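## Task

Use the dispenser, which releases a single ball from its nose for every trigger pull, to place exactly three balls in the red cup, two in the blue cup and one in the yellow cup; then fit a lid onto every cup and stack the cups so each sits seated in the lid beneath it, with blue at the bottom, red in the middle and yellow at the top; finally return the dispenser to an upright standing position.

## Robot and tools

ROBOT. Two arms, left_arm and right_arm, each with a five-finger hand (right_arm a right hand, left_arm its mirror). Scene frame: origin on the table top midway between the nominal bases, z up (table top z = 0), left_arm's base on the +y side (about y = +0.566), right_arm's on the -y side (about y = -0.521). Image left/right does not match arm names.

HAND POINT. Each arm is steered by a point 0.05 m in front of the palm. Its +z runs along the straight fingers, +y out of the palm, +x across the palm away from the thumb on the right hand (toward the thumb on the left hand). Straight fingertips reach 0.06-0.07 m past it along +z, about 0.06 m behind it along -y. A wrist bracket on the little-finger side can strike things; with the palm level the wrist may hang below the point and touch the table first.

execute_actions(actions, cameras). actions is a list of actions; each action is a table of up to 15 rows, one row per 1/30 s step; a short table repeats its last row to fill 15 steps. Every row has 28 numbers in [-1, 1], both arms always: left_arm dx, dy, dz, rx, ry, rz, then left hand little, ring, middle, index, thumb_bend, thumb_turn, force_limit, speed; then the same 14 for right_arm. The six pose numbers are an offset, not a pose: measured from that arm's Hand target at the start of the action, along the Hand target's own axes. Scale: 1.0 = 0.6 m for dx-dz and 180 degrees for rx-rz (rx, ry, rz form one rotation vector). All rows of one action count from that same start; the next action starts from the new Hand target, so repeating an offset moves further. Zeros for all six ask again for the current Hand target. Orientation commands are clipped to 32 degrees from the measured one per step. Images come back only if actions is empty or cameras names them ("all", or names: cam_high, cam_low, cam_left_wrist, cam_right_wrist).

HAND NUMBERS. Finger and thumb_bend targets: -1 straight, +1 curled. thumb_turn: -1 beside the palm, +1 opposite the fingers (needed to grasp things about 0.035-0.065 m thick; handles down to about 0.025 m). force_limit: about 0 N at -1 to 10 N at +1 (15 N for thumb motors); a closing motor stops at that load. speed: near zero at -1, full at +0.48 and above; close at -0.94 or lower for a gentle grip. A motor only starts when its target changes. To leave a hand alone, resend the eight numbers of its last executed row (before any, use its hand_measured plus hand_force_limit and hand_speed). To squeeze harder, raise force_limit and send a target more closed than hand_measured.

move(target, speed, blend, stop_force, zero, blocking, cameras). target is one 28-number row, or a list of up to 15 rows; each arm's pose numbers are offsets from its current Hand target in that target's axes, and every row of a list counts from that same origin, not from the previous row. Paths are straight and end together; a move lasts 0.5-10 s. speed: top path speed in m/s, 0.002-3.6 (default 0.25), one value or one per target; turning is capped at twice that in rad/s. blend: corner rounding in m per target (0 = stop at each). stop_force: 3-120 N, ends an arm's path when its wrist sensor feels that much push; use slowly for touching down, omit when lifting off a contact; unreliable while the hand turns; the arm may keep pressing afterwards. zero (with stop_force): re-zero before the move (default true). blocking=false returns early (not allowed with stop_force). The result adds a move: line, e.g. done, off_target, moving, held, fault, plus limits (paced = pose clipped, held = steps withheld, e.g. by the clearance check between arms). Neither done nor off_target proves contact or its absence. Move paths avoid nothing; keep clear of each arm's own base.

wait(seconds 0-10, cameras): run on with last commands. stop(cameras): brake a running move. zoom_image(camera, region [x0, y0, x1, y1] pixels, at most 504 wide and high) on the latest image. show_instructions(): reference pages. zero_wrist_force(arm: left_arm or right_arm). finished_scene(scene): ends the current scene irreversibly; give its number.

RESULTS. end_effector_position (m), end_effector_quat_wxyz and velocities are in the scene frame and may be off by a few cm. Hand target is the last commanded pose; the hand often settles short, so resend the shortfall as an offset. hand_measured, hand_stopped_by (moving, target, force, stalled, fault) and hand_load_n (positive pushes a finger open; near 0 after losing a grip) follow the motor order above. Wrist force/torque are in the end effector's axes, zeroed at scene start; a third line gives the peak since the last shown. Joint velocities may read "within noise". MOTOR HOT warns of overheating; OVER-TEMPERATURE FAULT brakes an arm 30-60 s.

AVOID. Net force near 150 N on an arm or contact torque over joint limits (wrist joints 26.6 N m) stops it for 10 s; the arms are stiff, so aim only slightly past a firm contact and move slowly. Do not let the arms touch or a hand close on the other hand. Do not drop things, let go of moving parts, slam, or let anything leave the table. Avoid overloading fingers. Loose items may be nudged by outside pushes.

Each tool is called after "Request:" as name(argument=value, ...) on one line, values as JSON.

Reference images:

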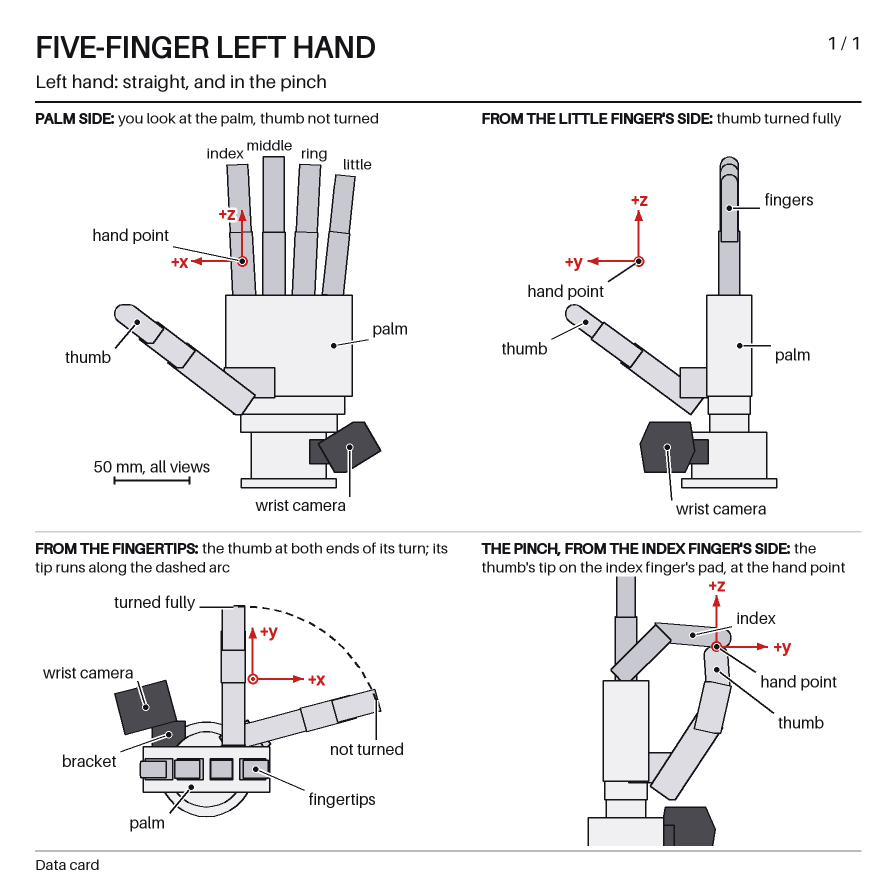

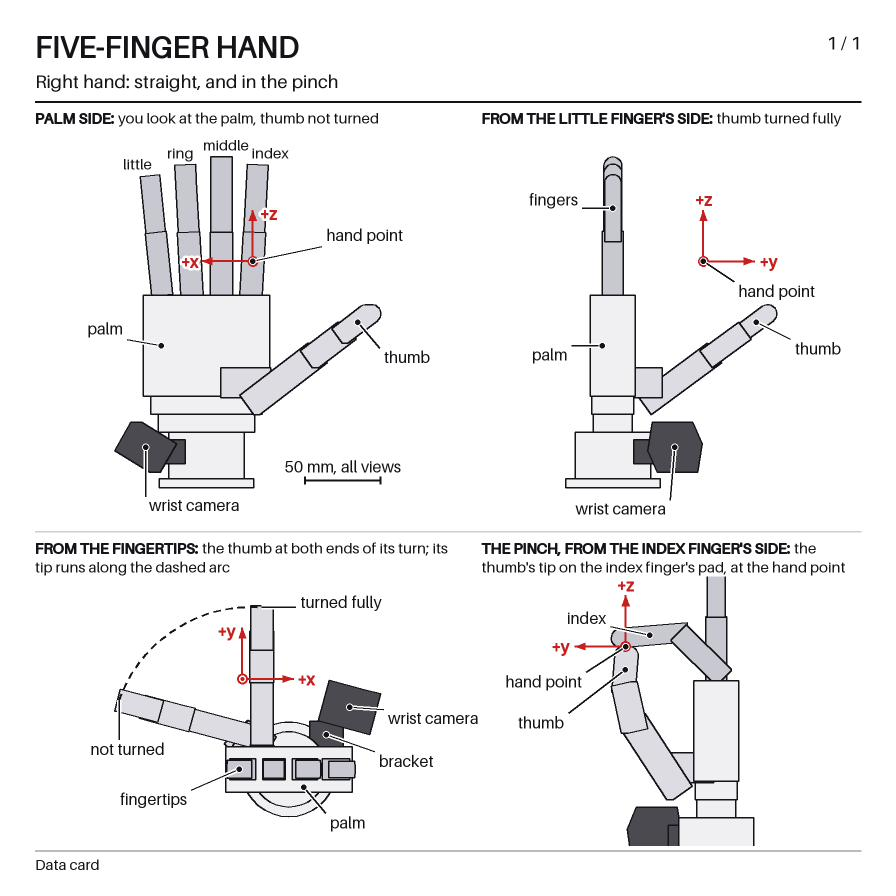

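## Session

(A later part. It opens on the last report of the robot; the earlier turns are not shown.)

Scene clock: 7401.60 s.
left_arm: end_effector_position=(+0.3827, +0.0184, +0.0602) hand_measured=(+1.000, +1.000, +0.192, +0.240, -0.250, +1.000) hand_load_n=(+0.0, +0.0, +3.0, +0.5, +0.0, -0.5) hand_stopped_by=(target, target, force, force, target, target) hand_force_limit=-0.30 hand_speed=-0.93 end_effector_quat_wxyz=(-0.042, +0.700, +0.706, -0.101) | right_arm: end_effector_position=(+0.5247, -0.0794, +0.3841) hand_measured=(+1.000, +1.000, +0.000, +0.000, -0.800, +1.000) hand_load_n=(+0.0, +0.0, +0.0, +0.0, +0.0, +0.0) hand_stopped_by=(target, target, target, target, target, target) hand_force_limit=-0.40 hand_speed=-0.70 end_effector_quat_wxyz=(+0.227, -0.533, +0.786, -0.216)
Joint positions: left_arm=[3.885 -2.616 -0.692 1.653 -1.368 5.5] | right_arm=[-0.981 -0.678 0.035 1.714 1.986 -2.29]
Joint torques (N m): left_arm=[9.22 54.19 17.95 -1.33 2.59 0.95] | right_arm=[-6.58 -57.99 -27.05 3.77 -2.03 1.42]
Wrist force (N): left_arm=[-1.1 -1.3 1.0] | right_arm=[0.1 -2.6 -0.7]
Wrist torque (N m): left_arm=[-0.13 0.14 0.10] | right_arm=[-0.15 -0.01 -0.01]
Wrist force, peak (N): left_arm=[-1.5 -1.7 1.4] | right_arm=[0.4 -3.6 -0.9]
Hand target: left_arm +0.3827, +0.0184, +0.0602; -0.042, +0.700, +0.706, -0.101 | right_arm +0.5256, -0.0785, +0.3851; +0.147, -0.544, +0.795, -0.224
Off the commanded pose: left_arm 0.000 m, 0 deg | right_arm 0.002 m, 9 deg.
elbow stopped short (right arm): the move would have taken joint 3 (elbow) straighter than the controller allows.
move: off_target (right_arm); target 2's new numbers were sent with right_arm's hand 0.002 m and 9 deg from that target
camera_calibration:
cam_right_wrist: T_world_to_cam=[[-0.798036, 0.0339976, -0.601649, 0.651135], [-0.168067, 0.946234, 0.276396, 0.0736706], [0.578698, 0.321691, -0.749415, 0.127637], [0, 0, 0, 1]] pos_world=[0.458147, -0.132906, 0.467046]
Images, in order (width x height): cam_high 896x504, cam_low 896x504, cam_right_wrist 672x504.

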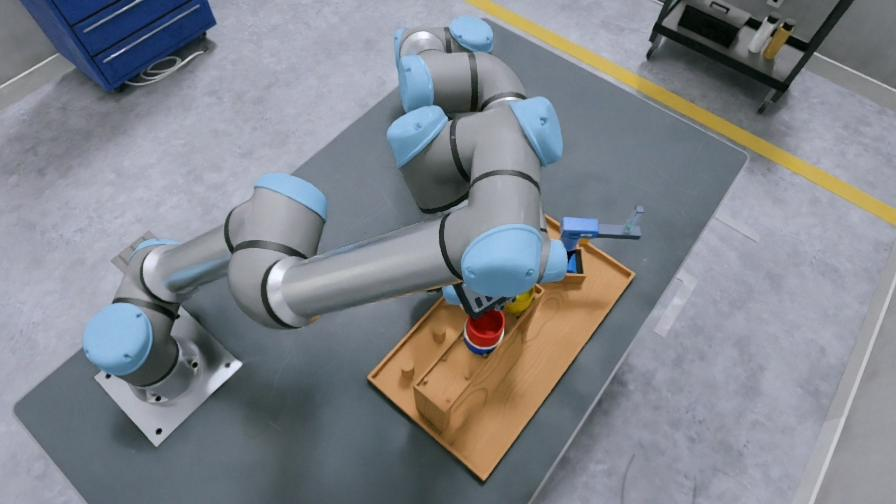

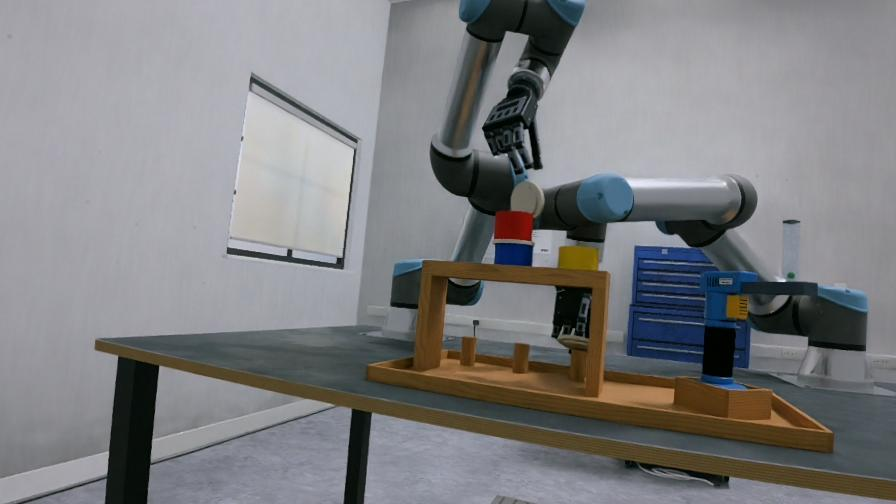

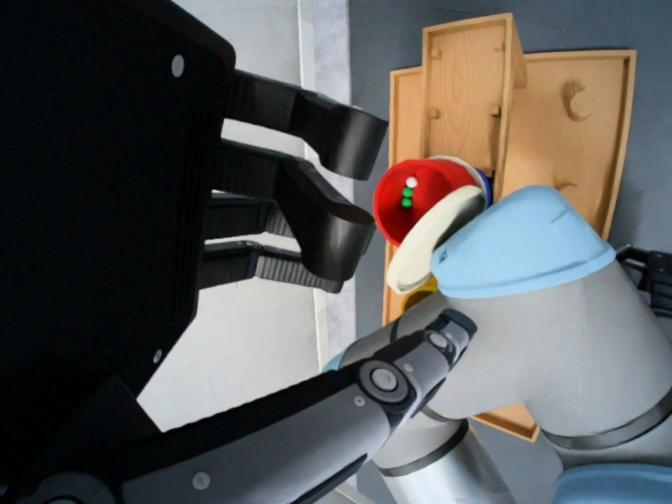

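Request:
move(target=[[0,0,0,0,0,0,1,1,0.35,0.35,-0.25,1,-0.3,-0.93,0,0,0,0,0,0,1,1,-0.3,-0.3,-0.8,1,-0.4,-0.7],[0,0,0,0,0,0,1,1,0.35,0.35,-0.25,1,-0.3,-0.93,-0.0076,0.022,0.045,0,0,0,1,1,-0.3,-0.3,-0.8,1,-0.4,-0.7]], speed=0.04, cameras=["cam_high","cam_right_wrist","cam_low"])

Request:
zoom_image(camera="cam_high", region=[440, 240, 540, 340])

Request:
zoom_image(camera="cam_low", region=[480, 130, 580, 230])

Request:
zoom_image(camera="cam_right_wrist", region=[200, 150, 500, 400])

Scene clock: 7460.10 s.
left_arm: end_effector_position=(+0.3827, +0.0184, +0.0602) hand_measured=(+1.000, +1.000, +0.192, +0.240, -0.250, +1.000) hand_load_n=(+0.0, +0.0, +2.5, +0.0, +0.0, -0.5) hand_stopped_by=(target, target, force, force, target, target) hand_force_limit=-0.30 hand_speed=-0.93 end_effector_quat_wxyz=(-0.042, +0.700, +0.706, -0.101) | right_arm: end_effector_position=(+0.5281, -0.0769, +0.3579) hand_measured=(+1.000, +1.000, -0.300, -0.300, -0.800, +1.000) hand_load_n=(+0.0, +0.0, +0.0, +0.0, -0.5, +0.0) hand_stopped_by=(target, target, target, target, target, target) hand_force_limit=-0.40 hand_speed=-0.70 end_effector_quat_wxyz=(+0.202, -0.537, +0.789, -0.219)
Joint positions: left_arm=[3.885 -2.616 -0.692 1.653 -1.368 5.5] | right_arm=[-0.977 -0.638 0.035 1.729 1.996 -2.279]
Joint torques (N m): left_arm=[9.42 53.5 17.93 -1.81 2.65 0.88] | right_arm=[1.03 -60.47 -10.87 1.73 0.97 -0.79]
Wrist force (N): left_arm=[-0.9 -0.8 1.2] | right_arm=[0.1 -2.6 -0.9]
Wrist torque (N m): left_arm=[-0.08 0.13 0.09] | right_arm=[-0.13 0.02 -0.19]
Wrist force, peak (N): left_arm=[-1.3 -1.5 1.8] | right_arm=[0.1 -2.9 -0.9]
Hand target: left_arm +0.3827, +0.0184, +0.0602; -0.042, +0.700, +0.706, -0.101 | right_arm +0.5281, -0.0769, +0.3581; +0.202, -0.537, +0.789, -0.219 (not the last commanded pose)
Off the commanded pose: left_arm 0.000 m, 0 deg | right_arm 0.003 m, 6 deg.
elbow stopped short (right arm): the move would have taken joint 3 (elbow) straighter than the controller allows.
move: held (right_arm; a check stopped the path); path passed 1 of 2 targets; limits=held
pose unreachable (right arm): on one or more control steps of this call, first in action 0 (counted from 0), this arm could not follow its commanded pose, so it was not sent that pose on those steps. It may still have moved: this result reports where it is.
cause: moving toward the commanded pose would bring a part of the arm too close to another arm (a part of this arm just beyond joint 6 (wrist 3) and a part of the left arm just beyond its joint 4 (wrist 1), 7 mm apart when this arm was first held).
camera_calibration:
cam_right_wrist: T_world_to_cam=[[-0.821414, 0.0239551, -0.56983, 0.638161], [-0.147951, 0.955964, 0.253461, 0.0775101], [0.550809, 0.292503, -0.781698, 0.12927], [0, 0, 0, 1]] pos_world=[0.464459, -0.127196, 0.445048]
Images, in order (width x height): cam_high 896x504, cam_low 896x504, cam_right_wrist 672x504.

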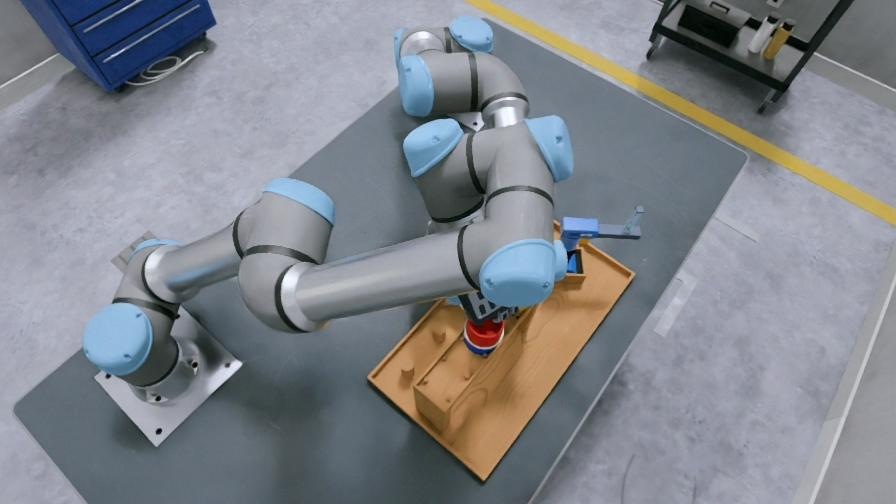

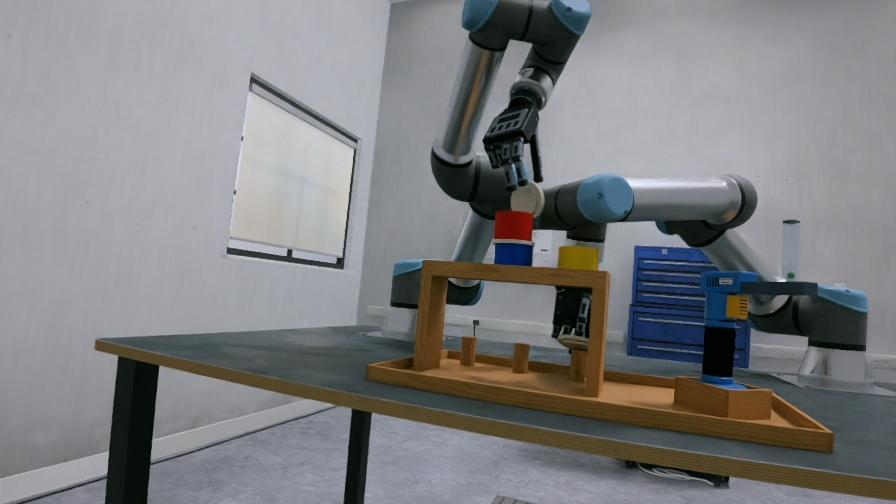

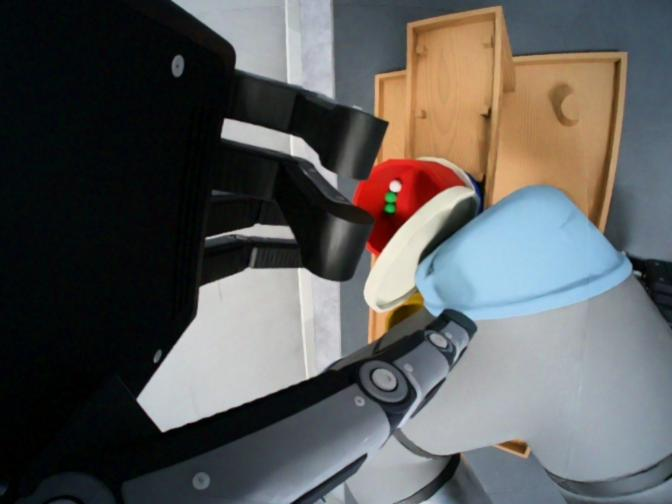

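Scaled by 5.040 from the camera's 896x504 image, which has a finer 1280x720 frame.

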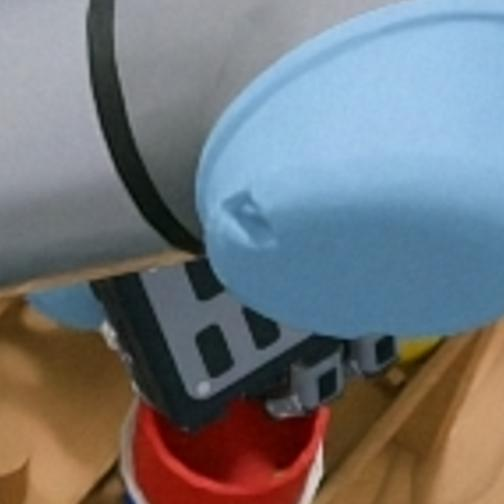

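Scaled by 5.040 from the camera's 896x504 image, which has a finer 1280x720 frame.

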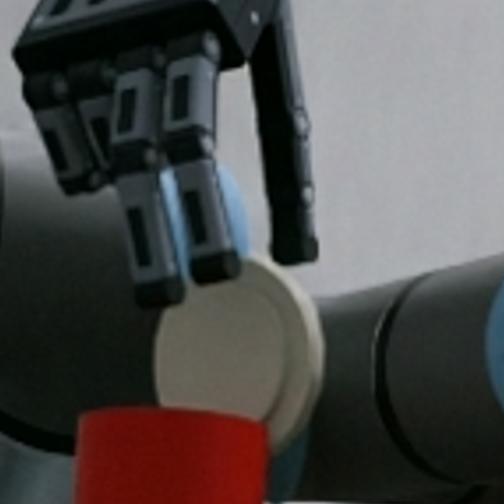

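Scaled by 1.680 from the camera's 672x504 image, which has a finer 960x720 frame.

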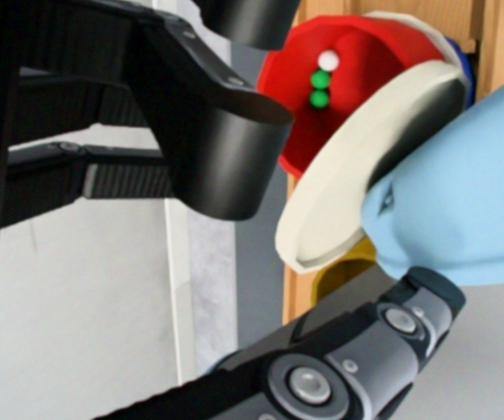

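Request:
move(target=[[0,0,0,0,0,0,1,1,0.35,0.35,-0.25,1,-0.3,-0.93,-0.0063,-0.0422,-0.0616,0,0,0,1,1,-0.3,-0.3,-0.8,1,-0.4,-0.7],[0,0,0,0,0,0,1,1,0.35,0.35,-0.25,1,-0.3,-0.93,-0.0066,-0.0448,-0.0587,-0.1765,-0.1243,0.0764,1,1,-0.3,-0.3,-0.8,1,-0.4,-0.7]], speed=0.08, cameras=["cam_high","cam_right_wrist","cam_low"])

Request:
zoom_image(camera="cam_high", region=[440, 240, 540, 340])

Request:
zoom_image(camera="cam_low", region=[480, 130, 580, 230])

Request:
zoom_image(camera="cam_right_wrist", region=[200, 150, 500, 400])

Scene clock: 7588.20 s.
left_arm: end_effector_position=(+0.3827, +0.0184, +0.0602) hand_measured=(+1.000, +1.000, +0.192, +0.240, -0.250, +1.000) hand_load_n=(+0.0, +0.0, +3.0, +0.5, +0.0, -0.5) hand_stopped_by=(target, target, force, force, target, target) hand_force_limit=-0.30 hand_speed=-0.93 end_effector_quat_wxyz=(-0.042, +0.700, +0.706, -0.101) | right_arm: end_effector_position=(+0.5303, -0.0775, +0.4025) hand_measured=(+1.000, +1.000, -0.300, -0.300, -0.800, +1.000) hand_load_n=(+0.0, +0.0, +0.0, +0.0, +0.0, +0.0) hand_stopped_by=(target, target, target, target, target, target) hand_force_limit=-0.40 hand_speed=-0.70 end_effector_quat_wxyz=(+0.220, -0.507, +0.822, +0.136)
Joint positions: left_arm=[3.885 -2.616 -0.692 1.653 -1.368 5.5] | right_arm=[-1.282 -0.8 0.344 1.654 1.195 -2.324]
Joint torques (N m): left_arm=[9.09 53.37 17.83 -2.09 2.69 0.73] | right_arm=[-5.93 -55.47 -8.64 -0.32 -3.25 -0.96]
Wrist force (N): left_arm=[-1.0 -0.8 1.5] | right_arm=[-1.1 -0.7 -1.3]
Wrist torque (N m): left_arm=[-0.11 0.16 0.08] | right_arm=[0.02 0.03 -0.07]
Wrist force, peak (N): left_arm=[-1.4 -1.8 1.3] | right_arm=[0.2 -2.9 -1.2]
Hand target: left_arm +0.3827, +0.0184, +0.0602; -0.042, +0.700, +0.706, -0.101 | right_arm +0.5303, -0.0775, +0.4025; +0.220, -0.507, +0.822, +0.136
Off the commanded pose: left_arm 0.000 m, 0 deg | right_arm 0.000 m, 0 deg.
elbow stopped short (right arm): the move would have taken joint 3 (elbow) straighter than the controller allows.
move: done
camera_calibration:
cam_right_wrist: T_world_to_cam=[[-0.967061, 0.1961, -0.162292, 0.591965], [-0.00838024, 0.6127, 0.790271, -0.249605], [0.254408, 0.7656, -0.590875, 0.280167], [0, 0, 0, 1]] pos_world=[0.499098, -0.177647, 0.458871]
Images, in order (width x height): cam_high 896x504, cam_low 896x504, cam_right_wrist 672x504.

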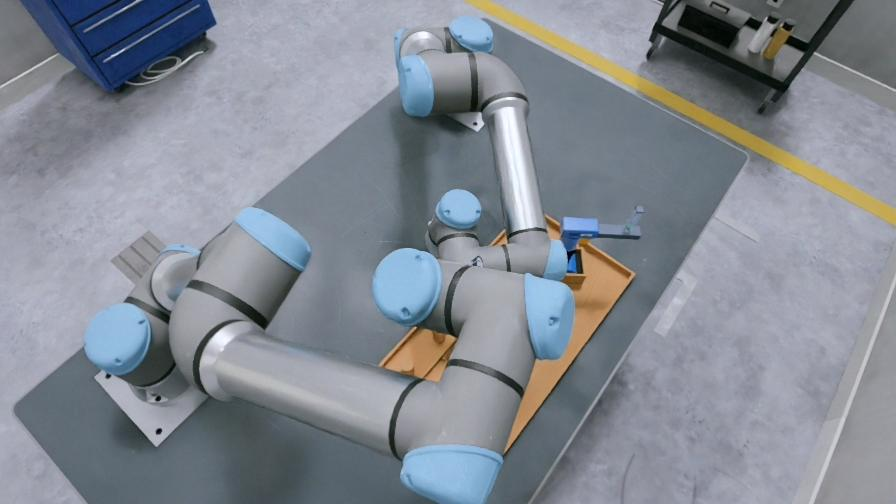

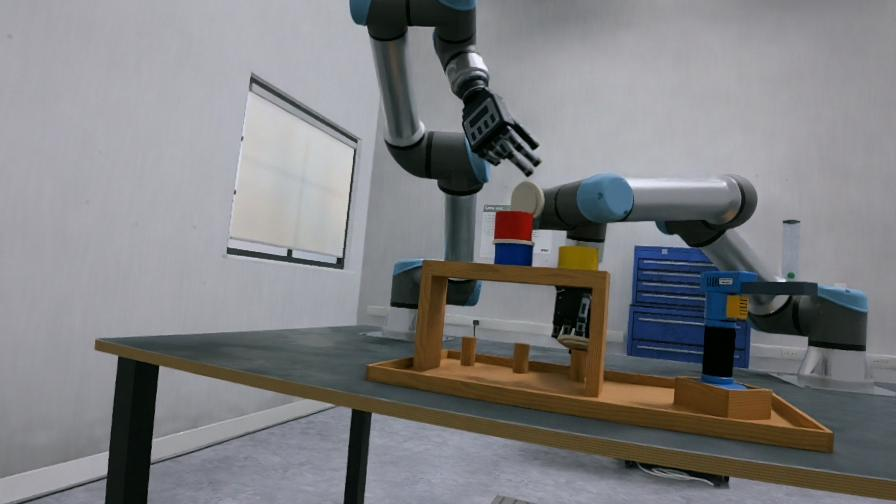

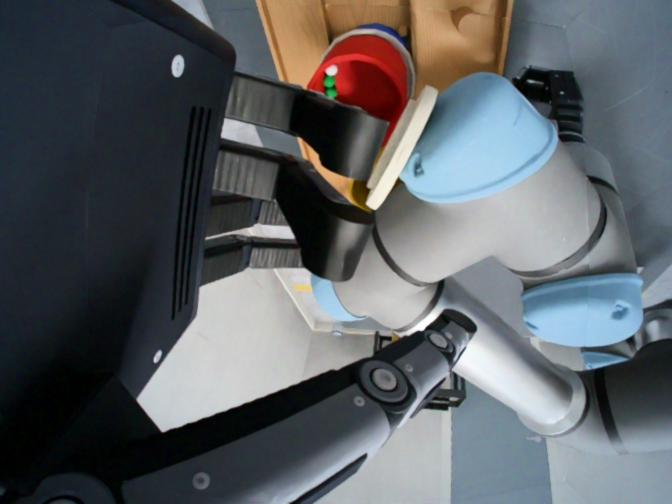

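Scaled by 5.040 from the camera's 896x504 image, which has a finer 1280x720 frame.

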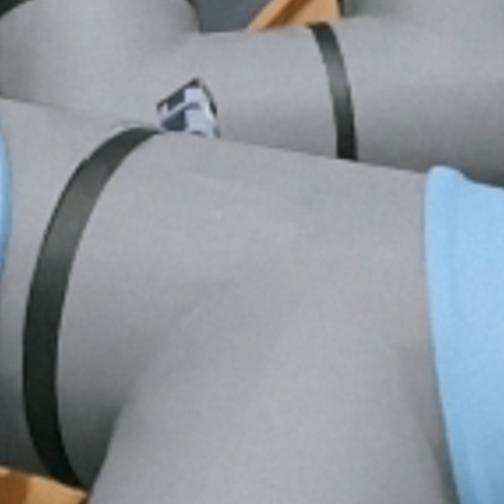

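Scaled by 5.040 from the camera's 896x504 image, which has a finer 1280x720 frame.

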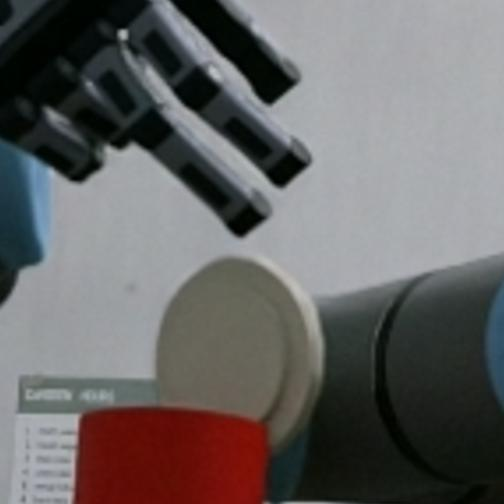

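Scaled by 1.680 from the camera's 672x504 image, which has a finer 960x720 frame.

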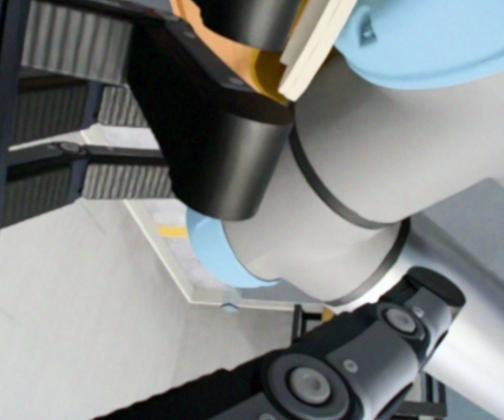

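Request:
move(target=[0,0,0,0,0,0,1,1,0.35,0.35,-0.25,1,-0.3,-0.93,0.0354,0,0.0613,0,0,0,1,1,-0.3,-0.3,-0.8,1,-0.4,-0.7], speed=0.04, stop_force=4, cameras=["cam_high","cam_right_wrist","cam_low"])

Request:
zoom_image(camera="cam_low", region=[480, 130, 580, 230])

Request:
zoom_image(camera="cam_right_wrist", region=[250, 100, 550, 350])

Scene clock: 7647.40 s.
left_arm: end_effector_position=(+0.3827, +0.0184, +0.0602) hand_measured=(+1.000, +1.000, +0.192, +0.240, -0.250, +1.000) hand_load_n=(+0.0, +0.5, +3.0, +0.5, +0.5, -0.5) hand_stopped_by=(target, target, force, force, target, target) hand_force_limit=-0.30 hand_speed=-0.93 end_effector_quat_wxyz=(-0.042, +0.700, +0.706, -0.101) | right_arm: end_effector_position=(+0.5303, -0.0775, +0.3600) hand_measured=(+1.000, +1.000, -0.300, -0.300, -0.800, +1.000) hand_load_n=(+0.0, +0.0, +0.0, +0.0, +0.0, +0.0) hand_stopped_by=(target, target, target, target, target, target) hand_force_limit=-0.40 hand_speed=-0.70 end_effector_quat_wxyz=(+0.220, -0.507, +0.822, +0.136)
Joint positions: left_arm=[3.885 -2.616 -0.692 1.653 -1.368 5.5] | right_arm=[-1.282 -0.879 0.601 1.476 1.194 -2.324]
Joint torques (N m): left_arm=[8.37 54.04 17.9 -2.15 2.62 0.41] | right_arm=[-6.18 -54.85 -9.64 -0.36 -3.14 1.52]
Wrist force (N): left_arm=[-1.1 -1.4 1.2] | right_arm=[-0.9 -1.3 -1.4]
Wrist torque (N m): left_arm=[-0.15 0.17 0.10] | right_arm=[-0.05 0.04 -0.13]
Wrist force, peak (N): left_arm=[-1.4 -1.8 1.7] | right_arm=[-1.2 -1.4 -1.7]
Hand target: left_arm +0.3827, +0.0184, +0.0602; -0.042, +0.700, +0.706, -0.101 | right_arm +0.5303, -0.0775, +0.3600; +0.220, -0.507, +0.822, +0.136
Off the commanded pose: left_arm 0.000 m, 0 deg | right_arm 0.000 m, 0 deg.
move: done
camera_calibration:
cam_right_wrist: T_world_to_cam=[[-0.967108, 0.196064, -0.162051, 0.585005], [-0.00830874, 0.61239, 0.790512, -0.216147], [0.254229, 0.765857, -0.590618, 0.25516], [0, 0, 0, 1]] pos_world=[0.499098, -0.177748, 0.41637]
Images, in order (width x height): cam_high 896x504, cam_low 896x504, cam_right_wrist 672x504.

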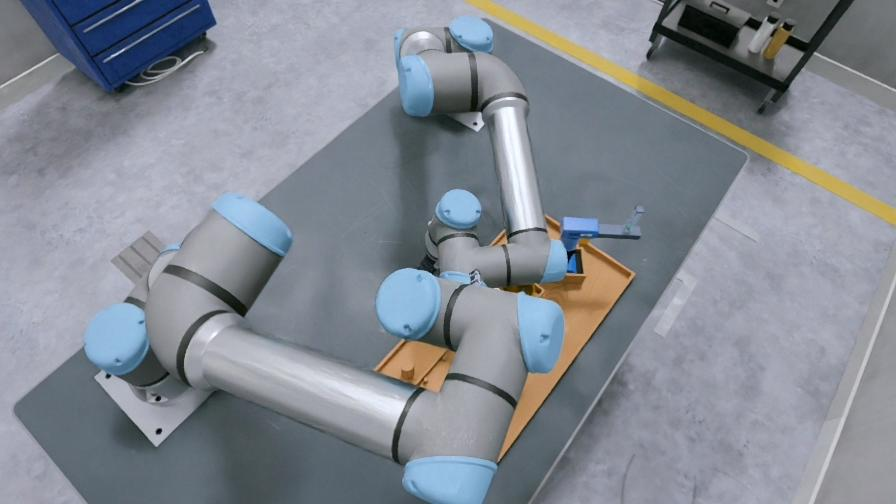

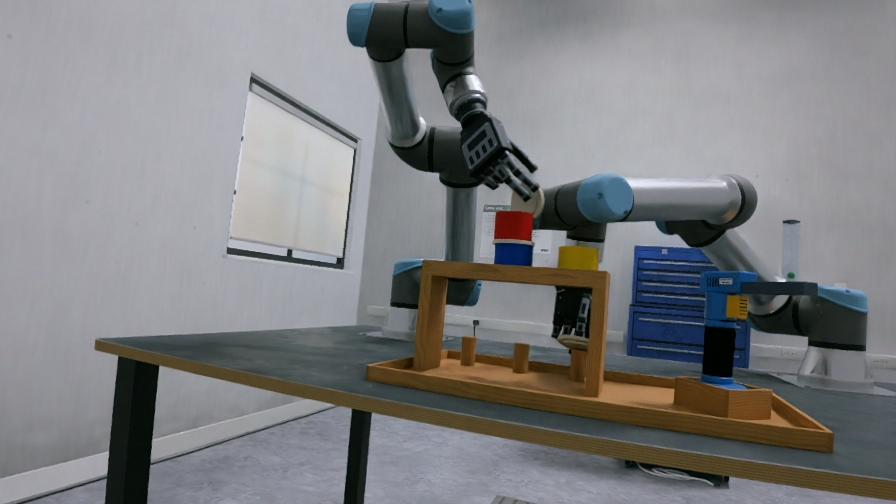

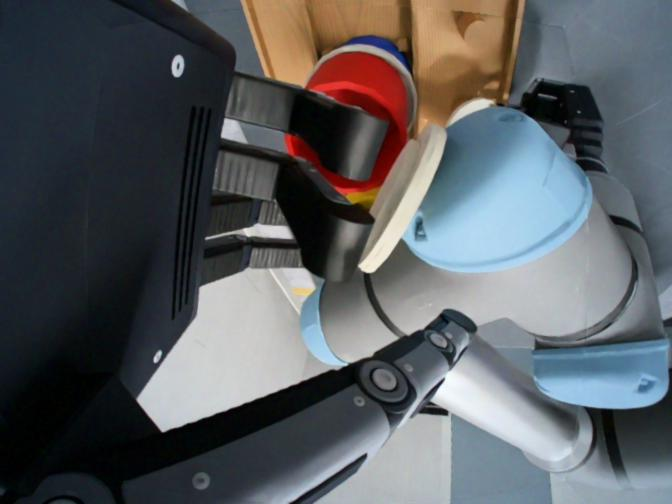

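Scaled by 5.040 from the camera's 896x504 image, which has a finer 1280x720 frame.

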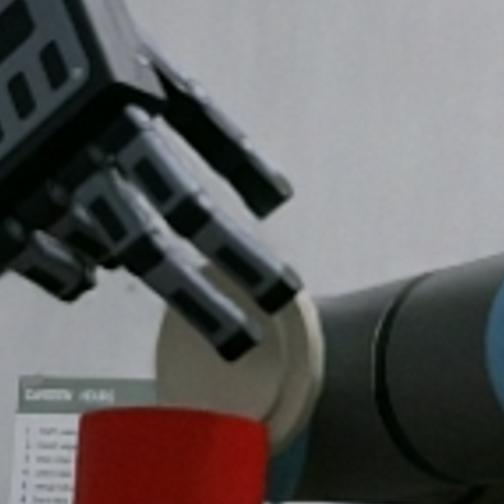

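Scaled by 1.680 from the camera's 672x504 image, which has a finer 960x720 frame.

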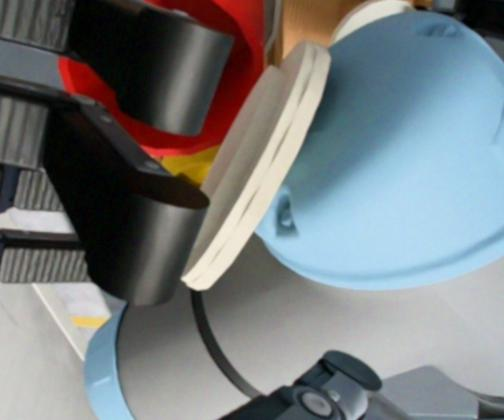

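Request:
move(target=[0,0,0,0,0,0,1,1,0.35,0.35,-0.25,1,-0.3,-0.93,0.0233,0,0.0404,0,0,0,1,1,-0.3,-0.3,-0.8,1,-0.4,-0.7], speed=0.03, stop_force=4, cameras=["cam_right_wrist","cam_low"])

Request:
zoom_image(camera="cam_low", region=[480, 130, 580, 230])

Request:
zoom_image(camera="cam_right_wrist", region=[250, 100, 550, 350])

Scene clock: 7722.90 s.
left_arm: end_effector_position=(+0.3827, +0.0184, +0.0602) hand_measured=(+1.000, +1.000, +0.192, +0.240, -0.250, +1.000) hand_load_n=(+0.0, +0.0, +3.0, +0.5, +0.5, -0.5) hand_stopped_by=(target, target, force, force, target, target) hand_force_limit=-0.30 hand_speed=-0.93 end_effector_quat_wxyz=(-0.042, +0.700, +0.706, -0.101) | right_arm: end_effector_position=(+0.5303, -0.0775, +0.3442) hand_measured=(+1.000, +1.000, -0.300, -0.300, -0.800, +1.000) hand_load_n=(+0.0, +0.0, +0.0, +0.0, +0.0, +0.0) hand_stopped_by=(target, target, target, target, target, target) hand_force_limit=-0.40 hand_speed=-0.70 end_effector_quat_wxyz=(+0.220, -0.507, +0.822, +0.136)
Joint positions: left_arm=[3.885 -2.616 -0.692 1.653 -1.368 5.5] | right_arm=[-1.282 -0.894 0.668 1.424 1.195 -2.324]
Joint torques (N m): left_arm=[7.43 55.22 18.74 -3.12 1.31 0.47] | right_arm=[2.28 -38.87 -30.97 3.92 0.07 -0.57]
Wrist force (N): left_arm=[-1.2 -0.9 1.7] | right_arm=[-1.4 -0.9 -1.5]
Wrist torque (N m): left_arm=[-0.13 0.20 0.07] | right_arm=[0.00 0.12 -0.15]
Wrist force, peak (N): left_arm=[-1.5 -1.7 1.6] | right_arm=[-1.5 -1.4 -1.5]
Hand target: left_arm +0.3827, +0.0184, +0.0602; -0.042, +0.700, +0.706, -0.101 | right_arm +0.5303, -0.0775, +0.3442; +0.220, -0.507, +0.822, +0.136 (not the last commanded pose)
Off the commanded pose: left_arm 0.000 m, 0 deg | right_arm 0.012 m, 0 deg.
move: held (right_arm; a check stopped the path); limits=held
pose unreachable (right arm): on one or more control steps of this call, first in action 0 (counted from 0), this arm could not follow its commanded pose, so it was not sent that pose on those steps. It may still have moved: this result reports where it is.
cause: moving toward the commanded pose would bring a part of the arm too close to another arm (a part of this arm just beyond joint 6 (wrist 3) and a part of the left arm just beyond its joint 4 (wrist 1), 9 mm apart when this arm was first held).
camera_calibration:
cam_right_wrist: T_world_to_cam=[[-0.967189, 0.195899, -0.161766, 0.582323], [-0.00807708, 0.612699, 0.790275, -0.203686], [0.253928, 0.765652, -0.591013, 0.246023], [0, 0, 0, 1]] pos_world=[0.499099, -0.177647, 0.400571]
Images, in order (width x height): cam_low 896x504, cam_right_wrist 672x504.

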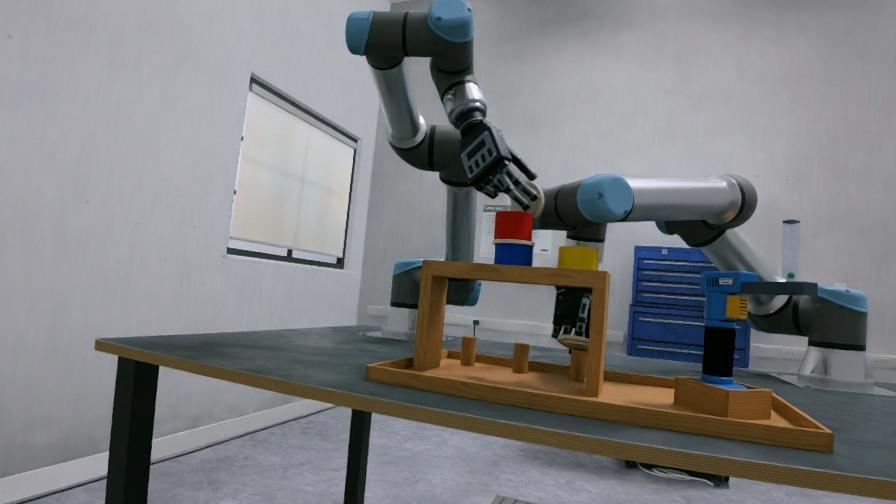

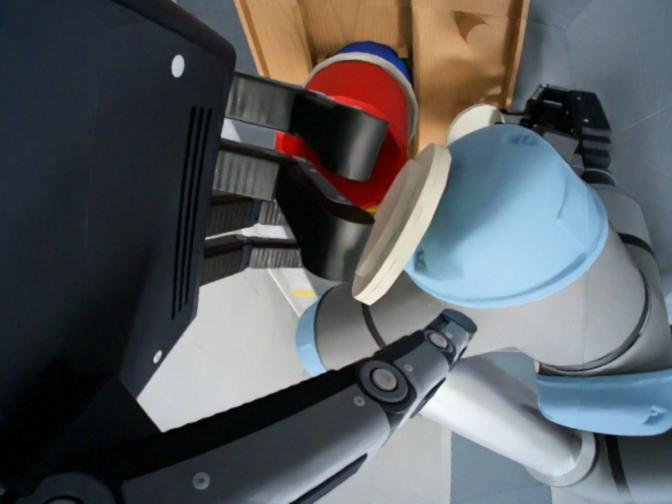

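Scaled by 5.040 from the camera's 896x504 image, which has a finer 1280x720 frame.

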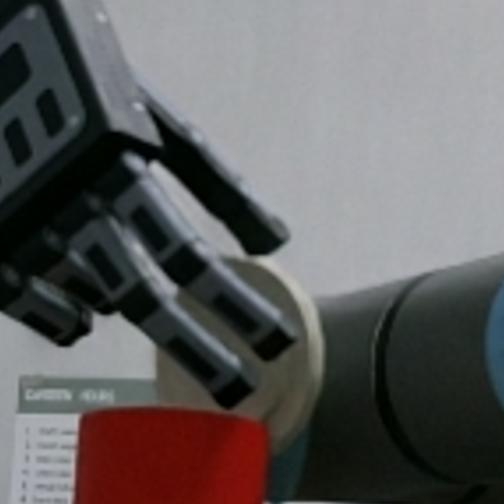

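Scaled by 1.680 from the camera's 672x504 image, which has a finer 960x720 frame.

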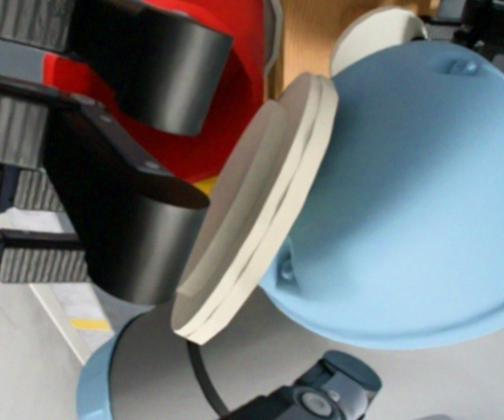

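Request:
move(target=[[0,0,0,0,0,0,1,1,0.35,0.35,-0.25,1,-0.3,-0.93,0,0,-0.0583,0,0,0,1,1,-0.3,-0.3,-0.8,1,-0.4,-0.7],[0,0,0,0,0,0,1,1,0.35,0.35,-0.25,1,-0.3,-0.93,0.054,0,-0.0697,0,-0.0833,0,1,1,-0.3,-0.3,-0.8,1,-0.4,-0.7]], speed=0.05, cameras=["cam_right_wrist","cam_low"])

Request:
zoom_image(camera="cam_low", region=[480, 130, 580, 230])

Request:
zoom_image(camera="cam_right_wrist", region=[250, 100, 550, 350])

Scene clock: 7803.47 s.
left_arm: end_effector_position=(+0.3827, +0.0184, +0.0602) hand_measured=(+1.000, +1.000, +0.192, +0.240, -0.250, +1.000) hand_load_n=(+0.0, +0.0, +3.0, +0.5, +0.5, -0.5) hand_stopped_by=(target, target, force, force, target, target) hand_force_limit=-0.30 hand_speed=-0.93 end_effector_quat_wxyz=(-0.042, +0.700, +0.706, -0.101) | right_arm: end_effector_position=(+0.5083, -0.1212, +0.3642) hand_measured=(+1.000, +1.000, -0.300, -0.300, -0.800, +1.000) hand_load_n=(+0.0, +0.5, +0.0, +0.0, +0.0, -0.5) hand_stopped_by=(target, target, target, target, target, target) hand_force_limit=-0.40 hand_speed=-0.70 end_effector_quat_wxyz=(+0.325, -0.485, +0.787, +0.201)
Joint positions: left_arm=[3.885 -2.616 -0.692 1.653 -1.368 5.5] | right_arm=[-1.427 -1.156 1.113 1.101 0.948 -2.372]
Joint torques (N m): left_arm=[4.13 53.79 18.19 -3.88 -0.28 0.62] | right_arm=[-5.95 -46.28 -10.99 -0.49 -3.31 1.48]
Wrist force (N): left_arm=[-0.8 -1.1 1.7] | right_arm=[-1.6 -1.2 -0.9]
Wrist torque (N m): left_arm=[-0.14 0.13 0.10] | right_arm=[-0.08 0.08 -0.17]
Wrist force, peak (N): left_arm=[-1.4 -1.8 1.7] | right_arm=[-2.2 -0.9 -1.6]
Hand target: left_arm +0.3827, +0.0184, +0.0602; -0.042, +0.700, +0.706, -0.101 | right_arm +0.5083, -0.1213, +0.3642; +0.325, -0.485, +0.787, +0.201
Off the commanded pose: left_arm 0.000 m, 0 deg | right_arm 0.000 m, 0 deg.
move: done
camera_calibration:
cam_right_wrist: T_world_to_cam=[[-0.944376, 0.241277, -0.22347, 0.589226], [-0.108184, 0.413775, 0.903928, -0.207551], [0.310563, 0.877824, -0.364657, 0.199301], [0, 0, 0, 1]] pos_world=[0.472102, -0.231238, 0.391962]
Images, in order (width x height): cam_low 896x504, cam_right_wrist 672x504.

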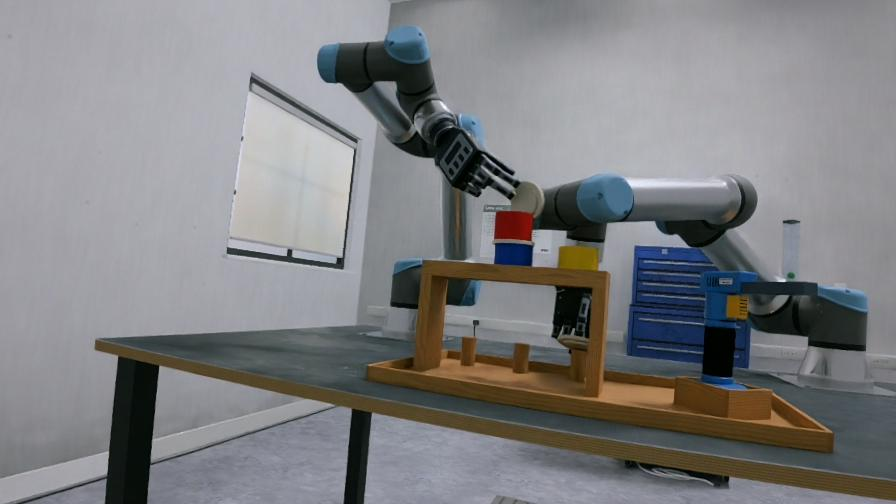

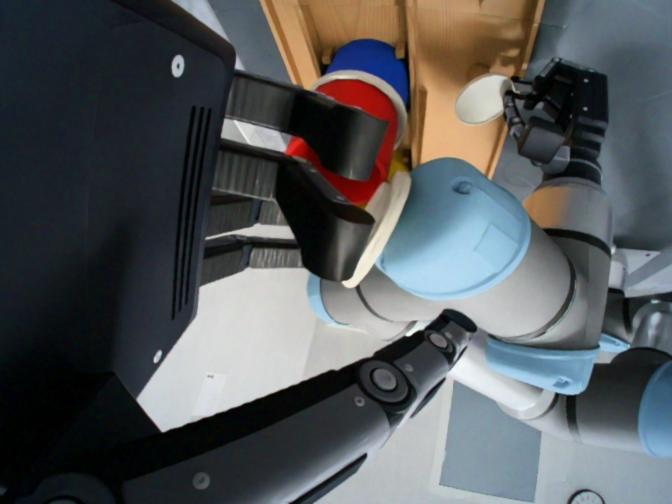

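Scaled by 5.040 from the camera's 896x504 image, which has a finer 1280x720 frame.

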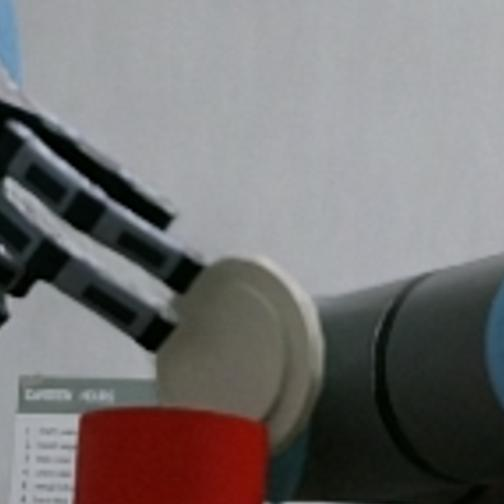

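Scaled by 1.680 from the camera's 672x504 image, which has a finer 960x720 frame.

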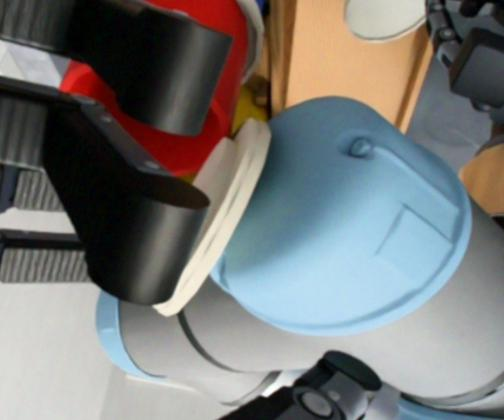

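Request:
move(target=[0,0,0,0,0,0,1,1,0.35,0.35,-0.25,1,-0.3,-0.93,0,0,0.0583,0,0,0,1,1,-0.3,-0.3,-0.8,1,-0.4,-0.7], speed=0.03, stop_force=4, cameras=["cam_right_wrist","cam_low"])

Request:
zoom_image(camera="cam_low", region=[480, 130, 580, 230])

Request:
zoom_image(camera="cam_right_wrist", region=[250, 100, 550, 350])

Scene clock: 7826.70 s.
left_arm: end_effector_position=(+0.3827, +0.0184, +0.0602) hand_measured=(+1.000, +1.000, +0.192, +0.240, -0.250, +1.000) hand_load_n=(+0.0, +0.0, +3.0, +0.0, +0.0, -0.5) hand_stopped_by=(target, target, force, force, target, target) hand_force_limit=-0.30 hand_speed=-0.93 end_effector_quat_wxyz=(-0.042, +0.700, +0.706, -0.101) | right_arm: end_effector_position=(+0.5167, -0.1044, +0.3453) hand_measured=(+1.000, +1.000, -0.300, -0.300, -0.800, +1.000) hand_load_n=(+0.0, +0.0, +0.0, +0.0, +0.0, +0.0) hand_stopped_by=(target, target, target, target, target, target) hand_force_limit=-0.40 hand_speed=-0.70 end_effector_quat_wxyz=(+0.325, -0.485, +0.787, +0.201)
Joint positions: left_arm=[3.885 -2.616 -0.692 1.653 -1.368 5.5] | right_arm=[-1.396 -1.121 1.105 1.053 0.964 -2.339]
Joint torques (N m): left_arm=[3.05 53.75 18.77 -3.75 -0.74 0.54] | right_arm=[-6.14 -47.94 -11.45 3.77 -3.26 -0.94]
Wrist force (N): left_arm=[-1.1 -1.0 1.7] | right_arm=[-1.6 -1.0 -0.9]
Wrist torque (N m): left_arm=[-0.14 0.18 0.08] | right_arm=[-0.06 0.06 -0.16]
Wrist force, peak (N): left_arm=[-1.2 -1.7 1.9] | right_arm=[-2.2 -1.2 -0.8]
Hand target: left_arm +0.3827, +0.0184, +0.0602; -0.042, +0.700, +0.706, -0.101 | right_arm +0.5167, -0.1044, +0.3453; +0.325, -0.485, +0.787, +0.201 (not the last commanded pose)
Off the commanded pose: left_arm 0.000 m, 0 deg | right_arm 0.008 m, 0 deg.
move: held (right_arm; a check stopped the path); limits=held
pose unreachable (right arm): on one or more control steps of this call, first in action 0 (counted from 0), this arm could not follow its commanded pose, so it was not sent that pose on those steps. It may still have moved: this result reports where it is.
cause: moving toward the commanded pose would bring a part of the arm too close to another arm (a part of this arm just beyond joint 6 (wrist 3) and a part of the left arm just beyond its joint 4 (wrist 1), at the place that arm is still heading or pushing toward).
camera_calibration:
cam_right_wrist: T_world_to_cam=[[-0.94436, 0.241304, -0.223508, 0.588966], [-0.108305, 0.413507, 0.904037, -0.196447], [0.31057, 0.877943, -0.364365, 0.174899], [0, 0, 0, 1]] pos_world=[0.480602, -0.214439, 0.372961]
Images, in order (width x height): cam_low 896x504, cam_right_wrist 672x504.

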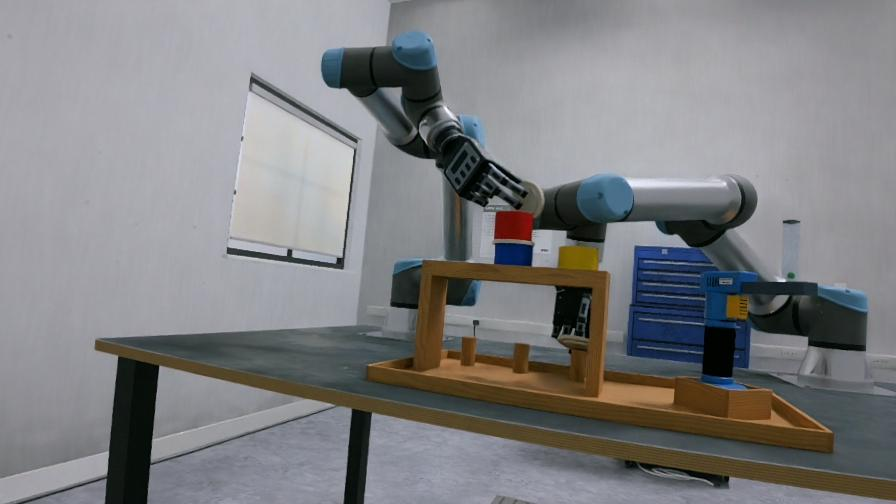

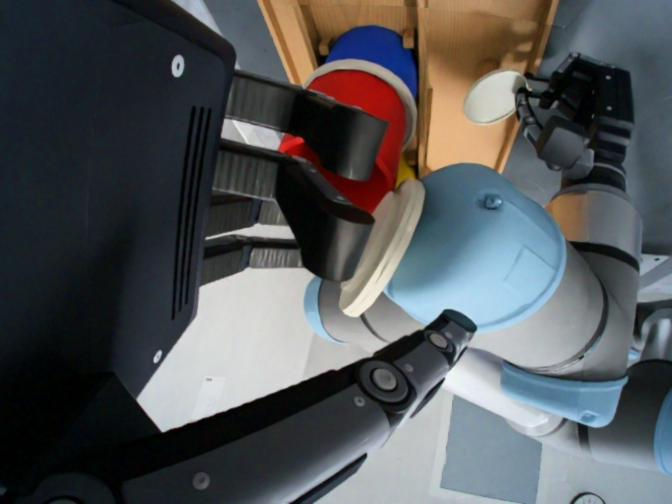

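Scaled by 5.040 from the camera's 896x504 image, which has a finer 1280x720 frame.

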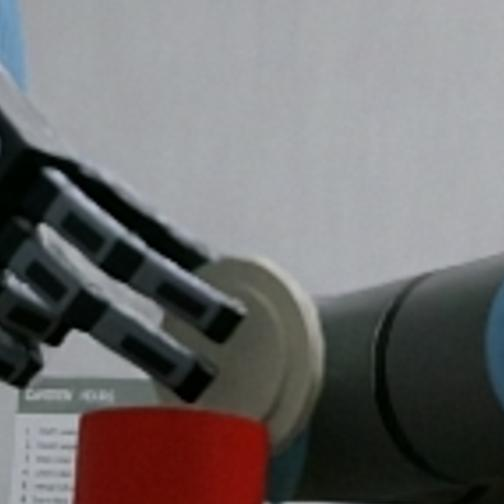

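Scaled by 1.680 from the camera's 672x504 image, which has a finer 960x720 frame.

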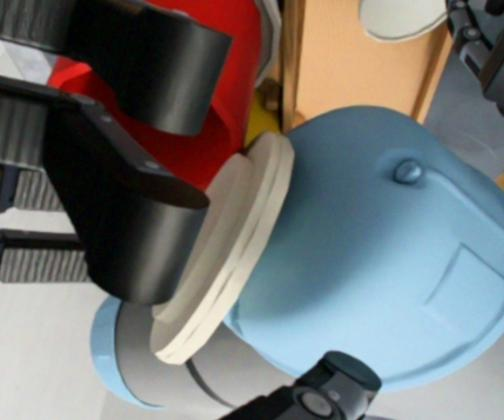

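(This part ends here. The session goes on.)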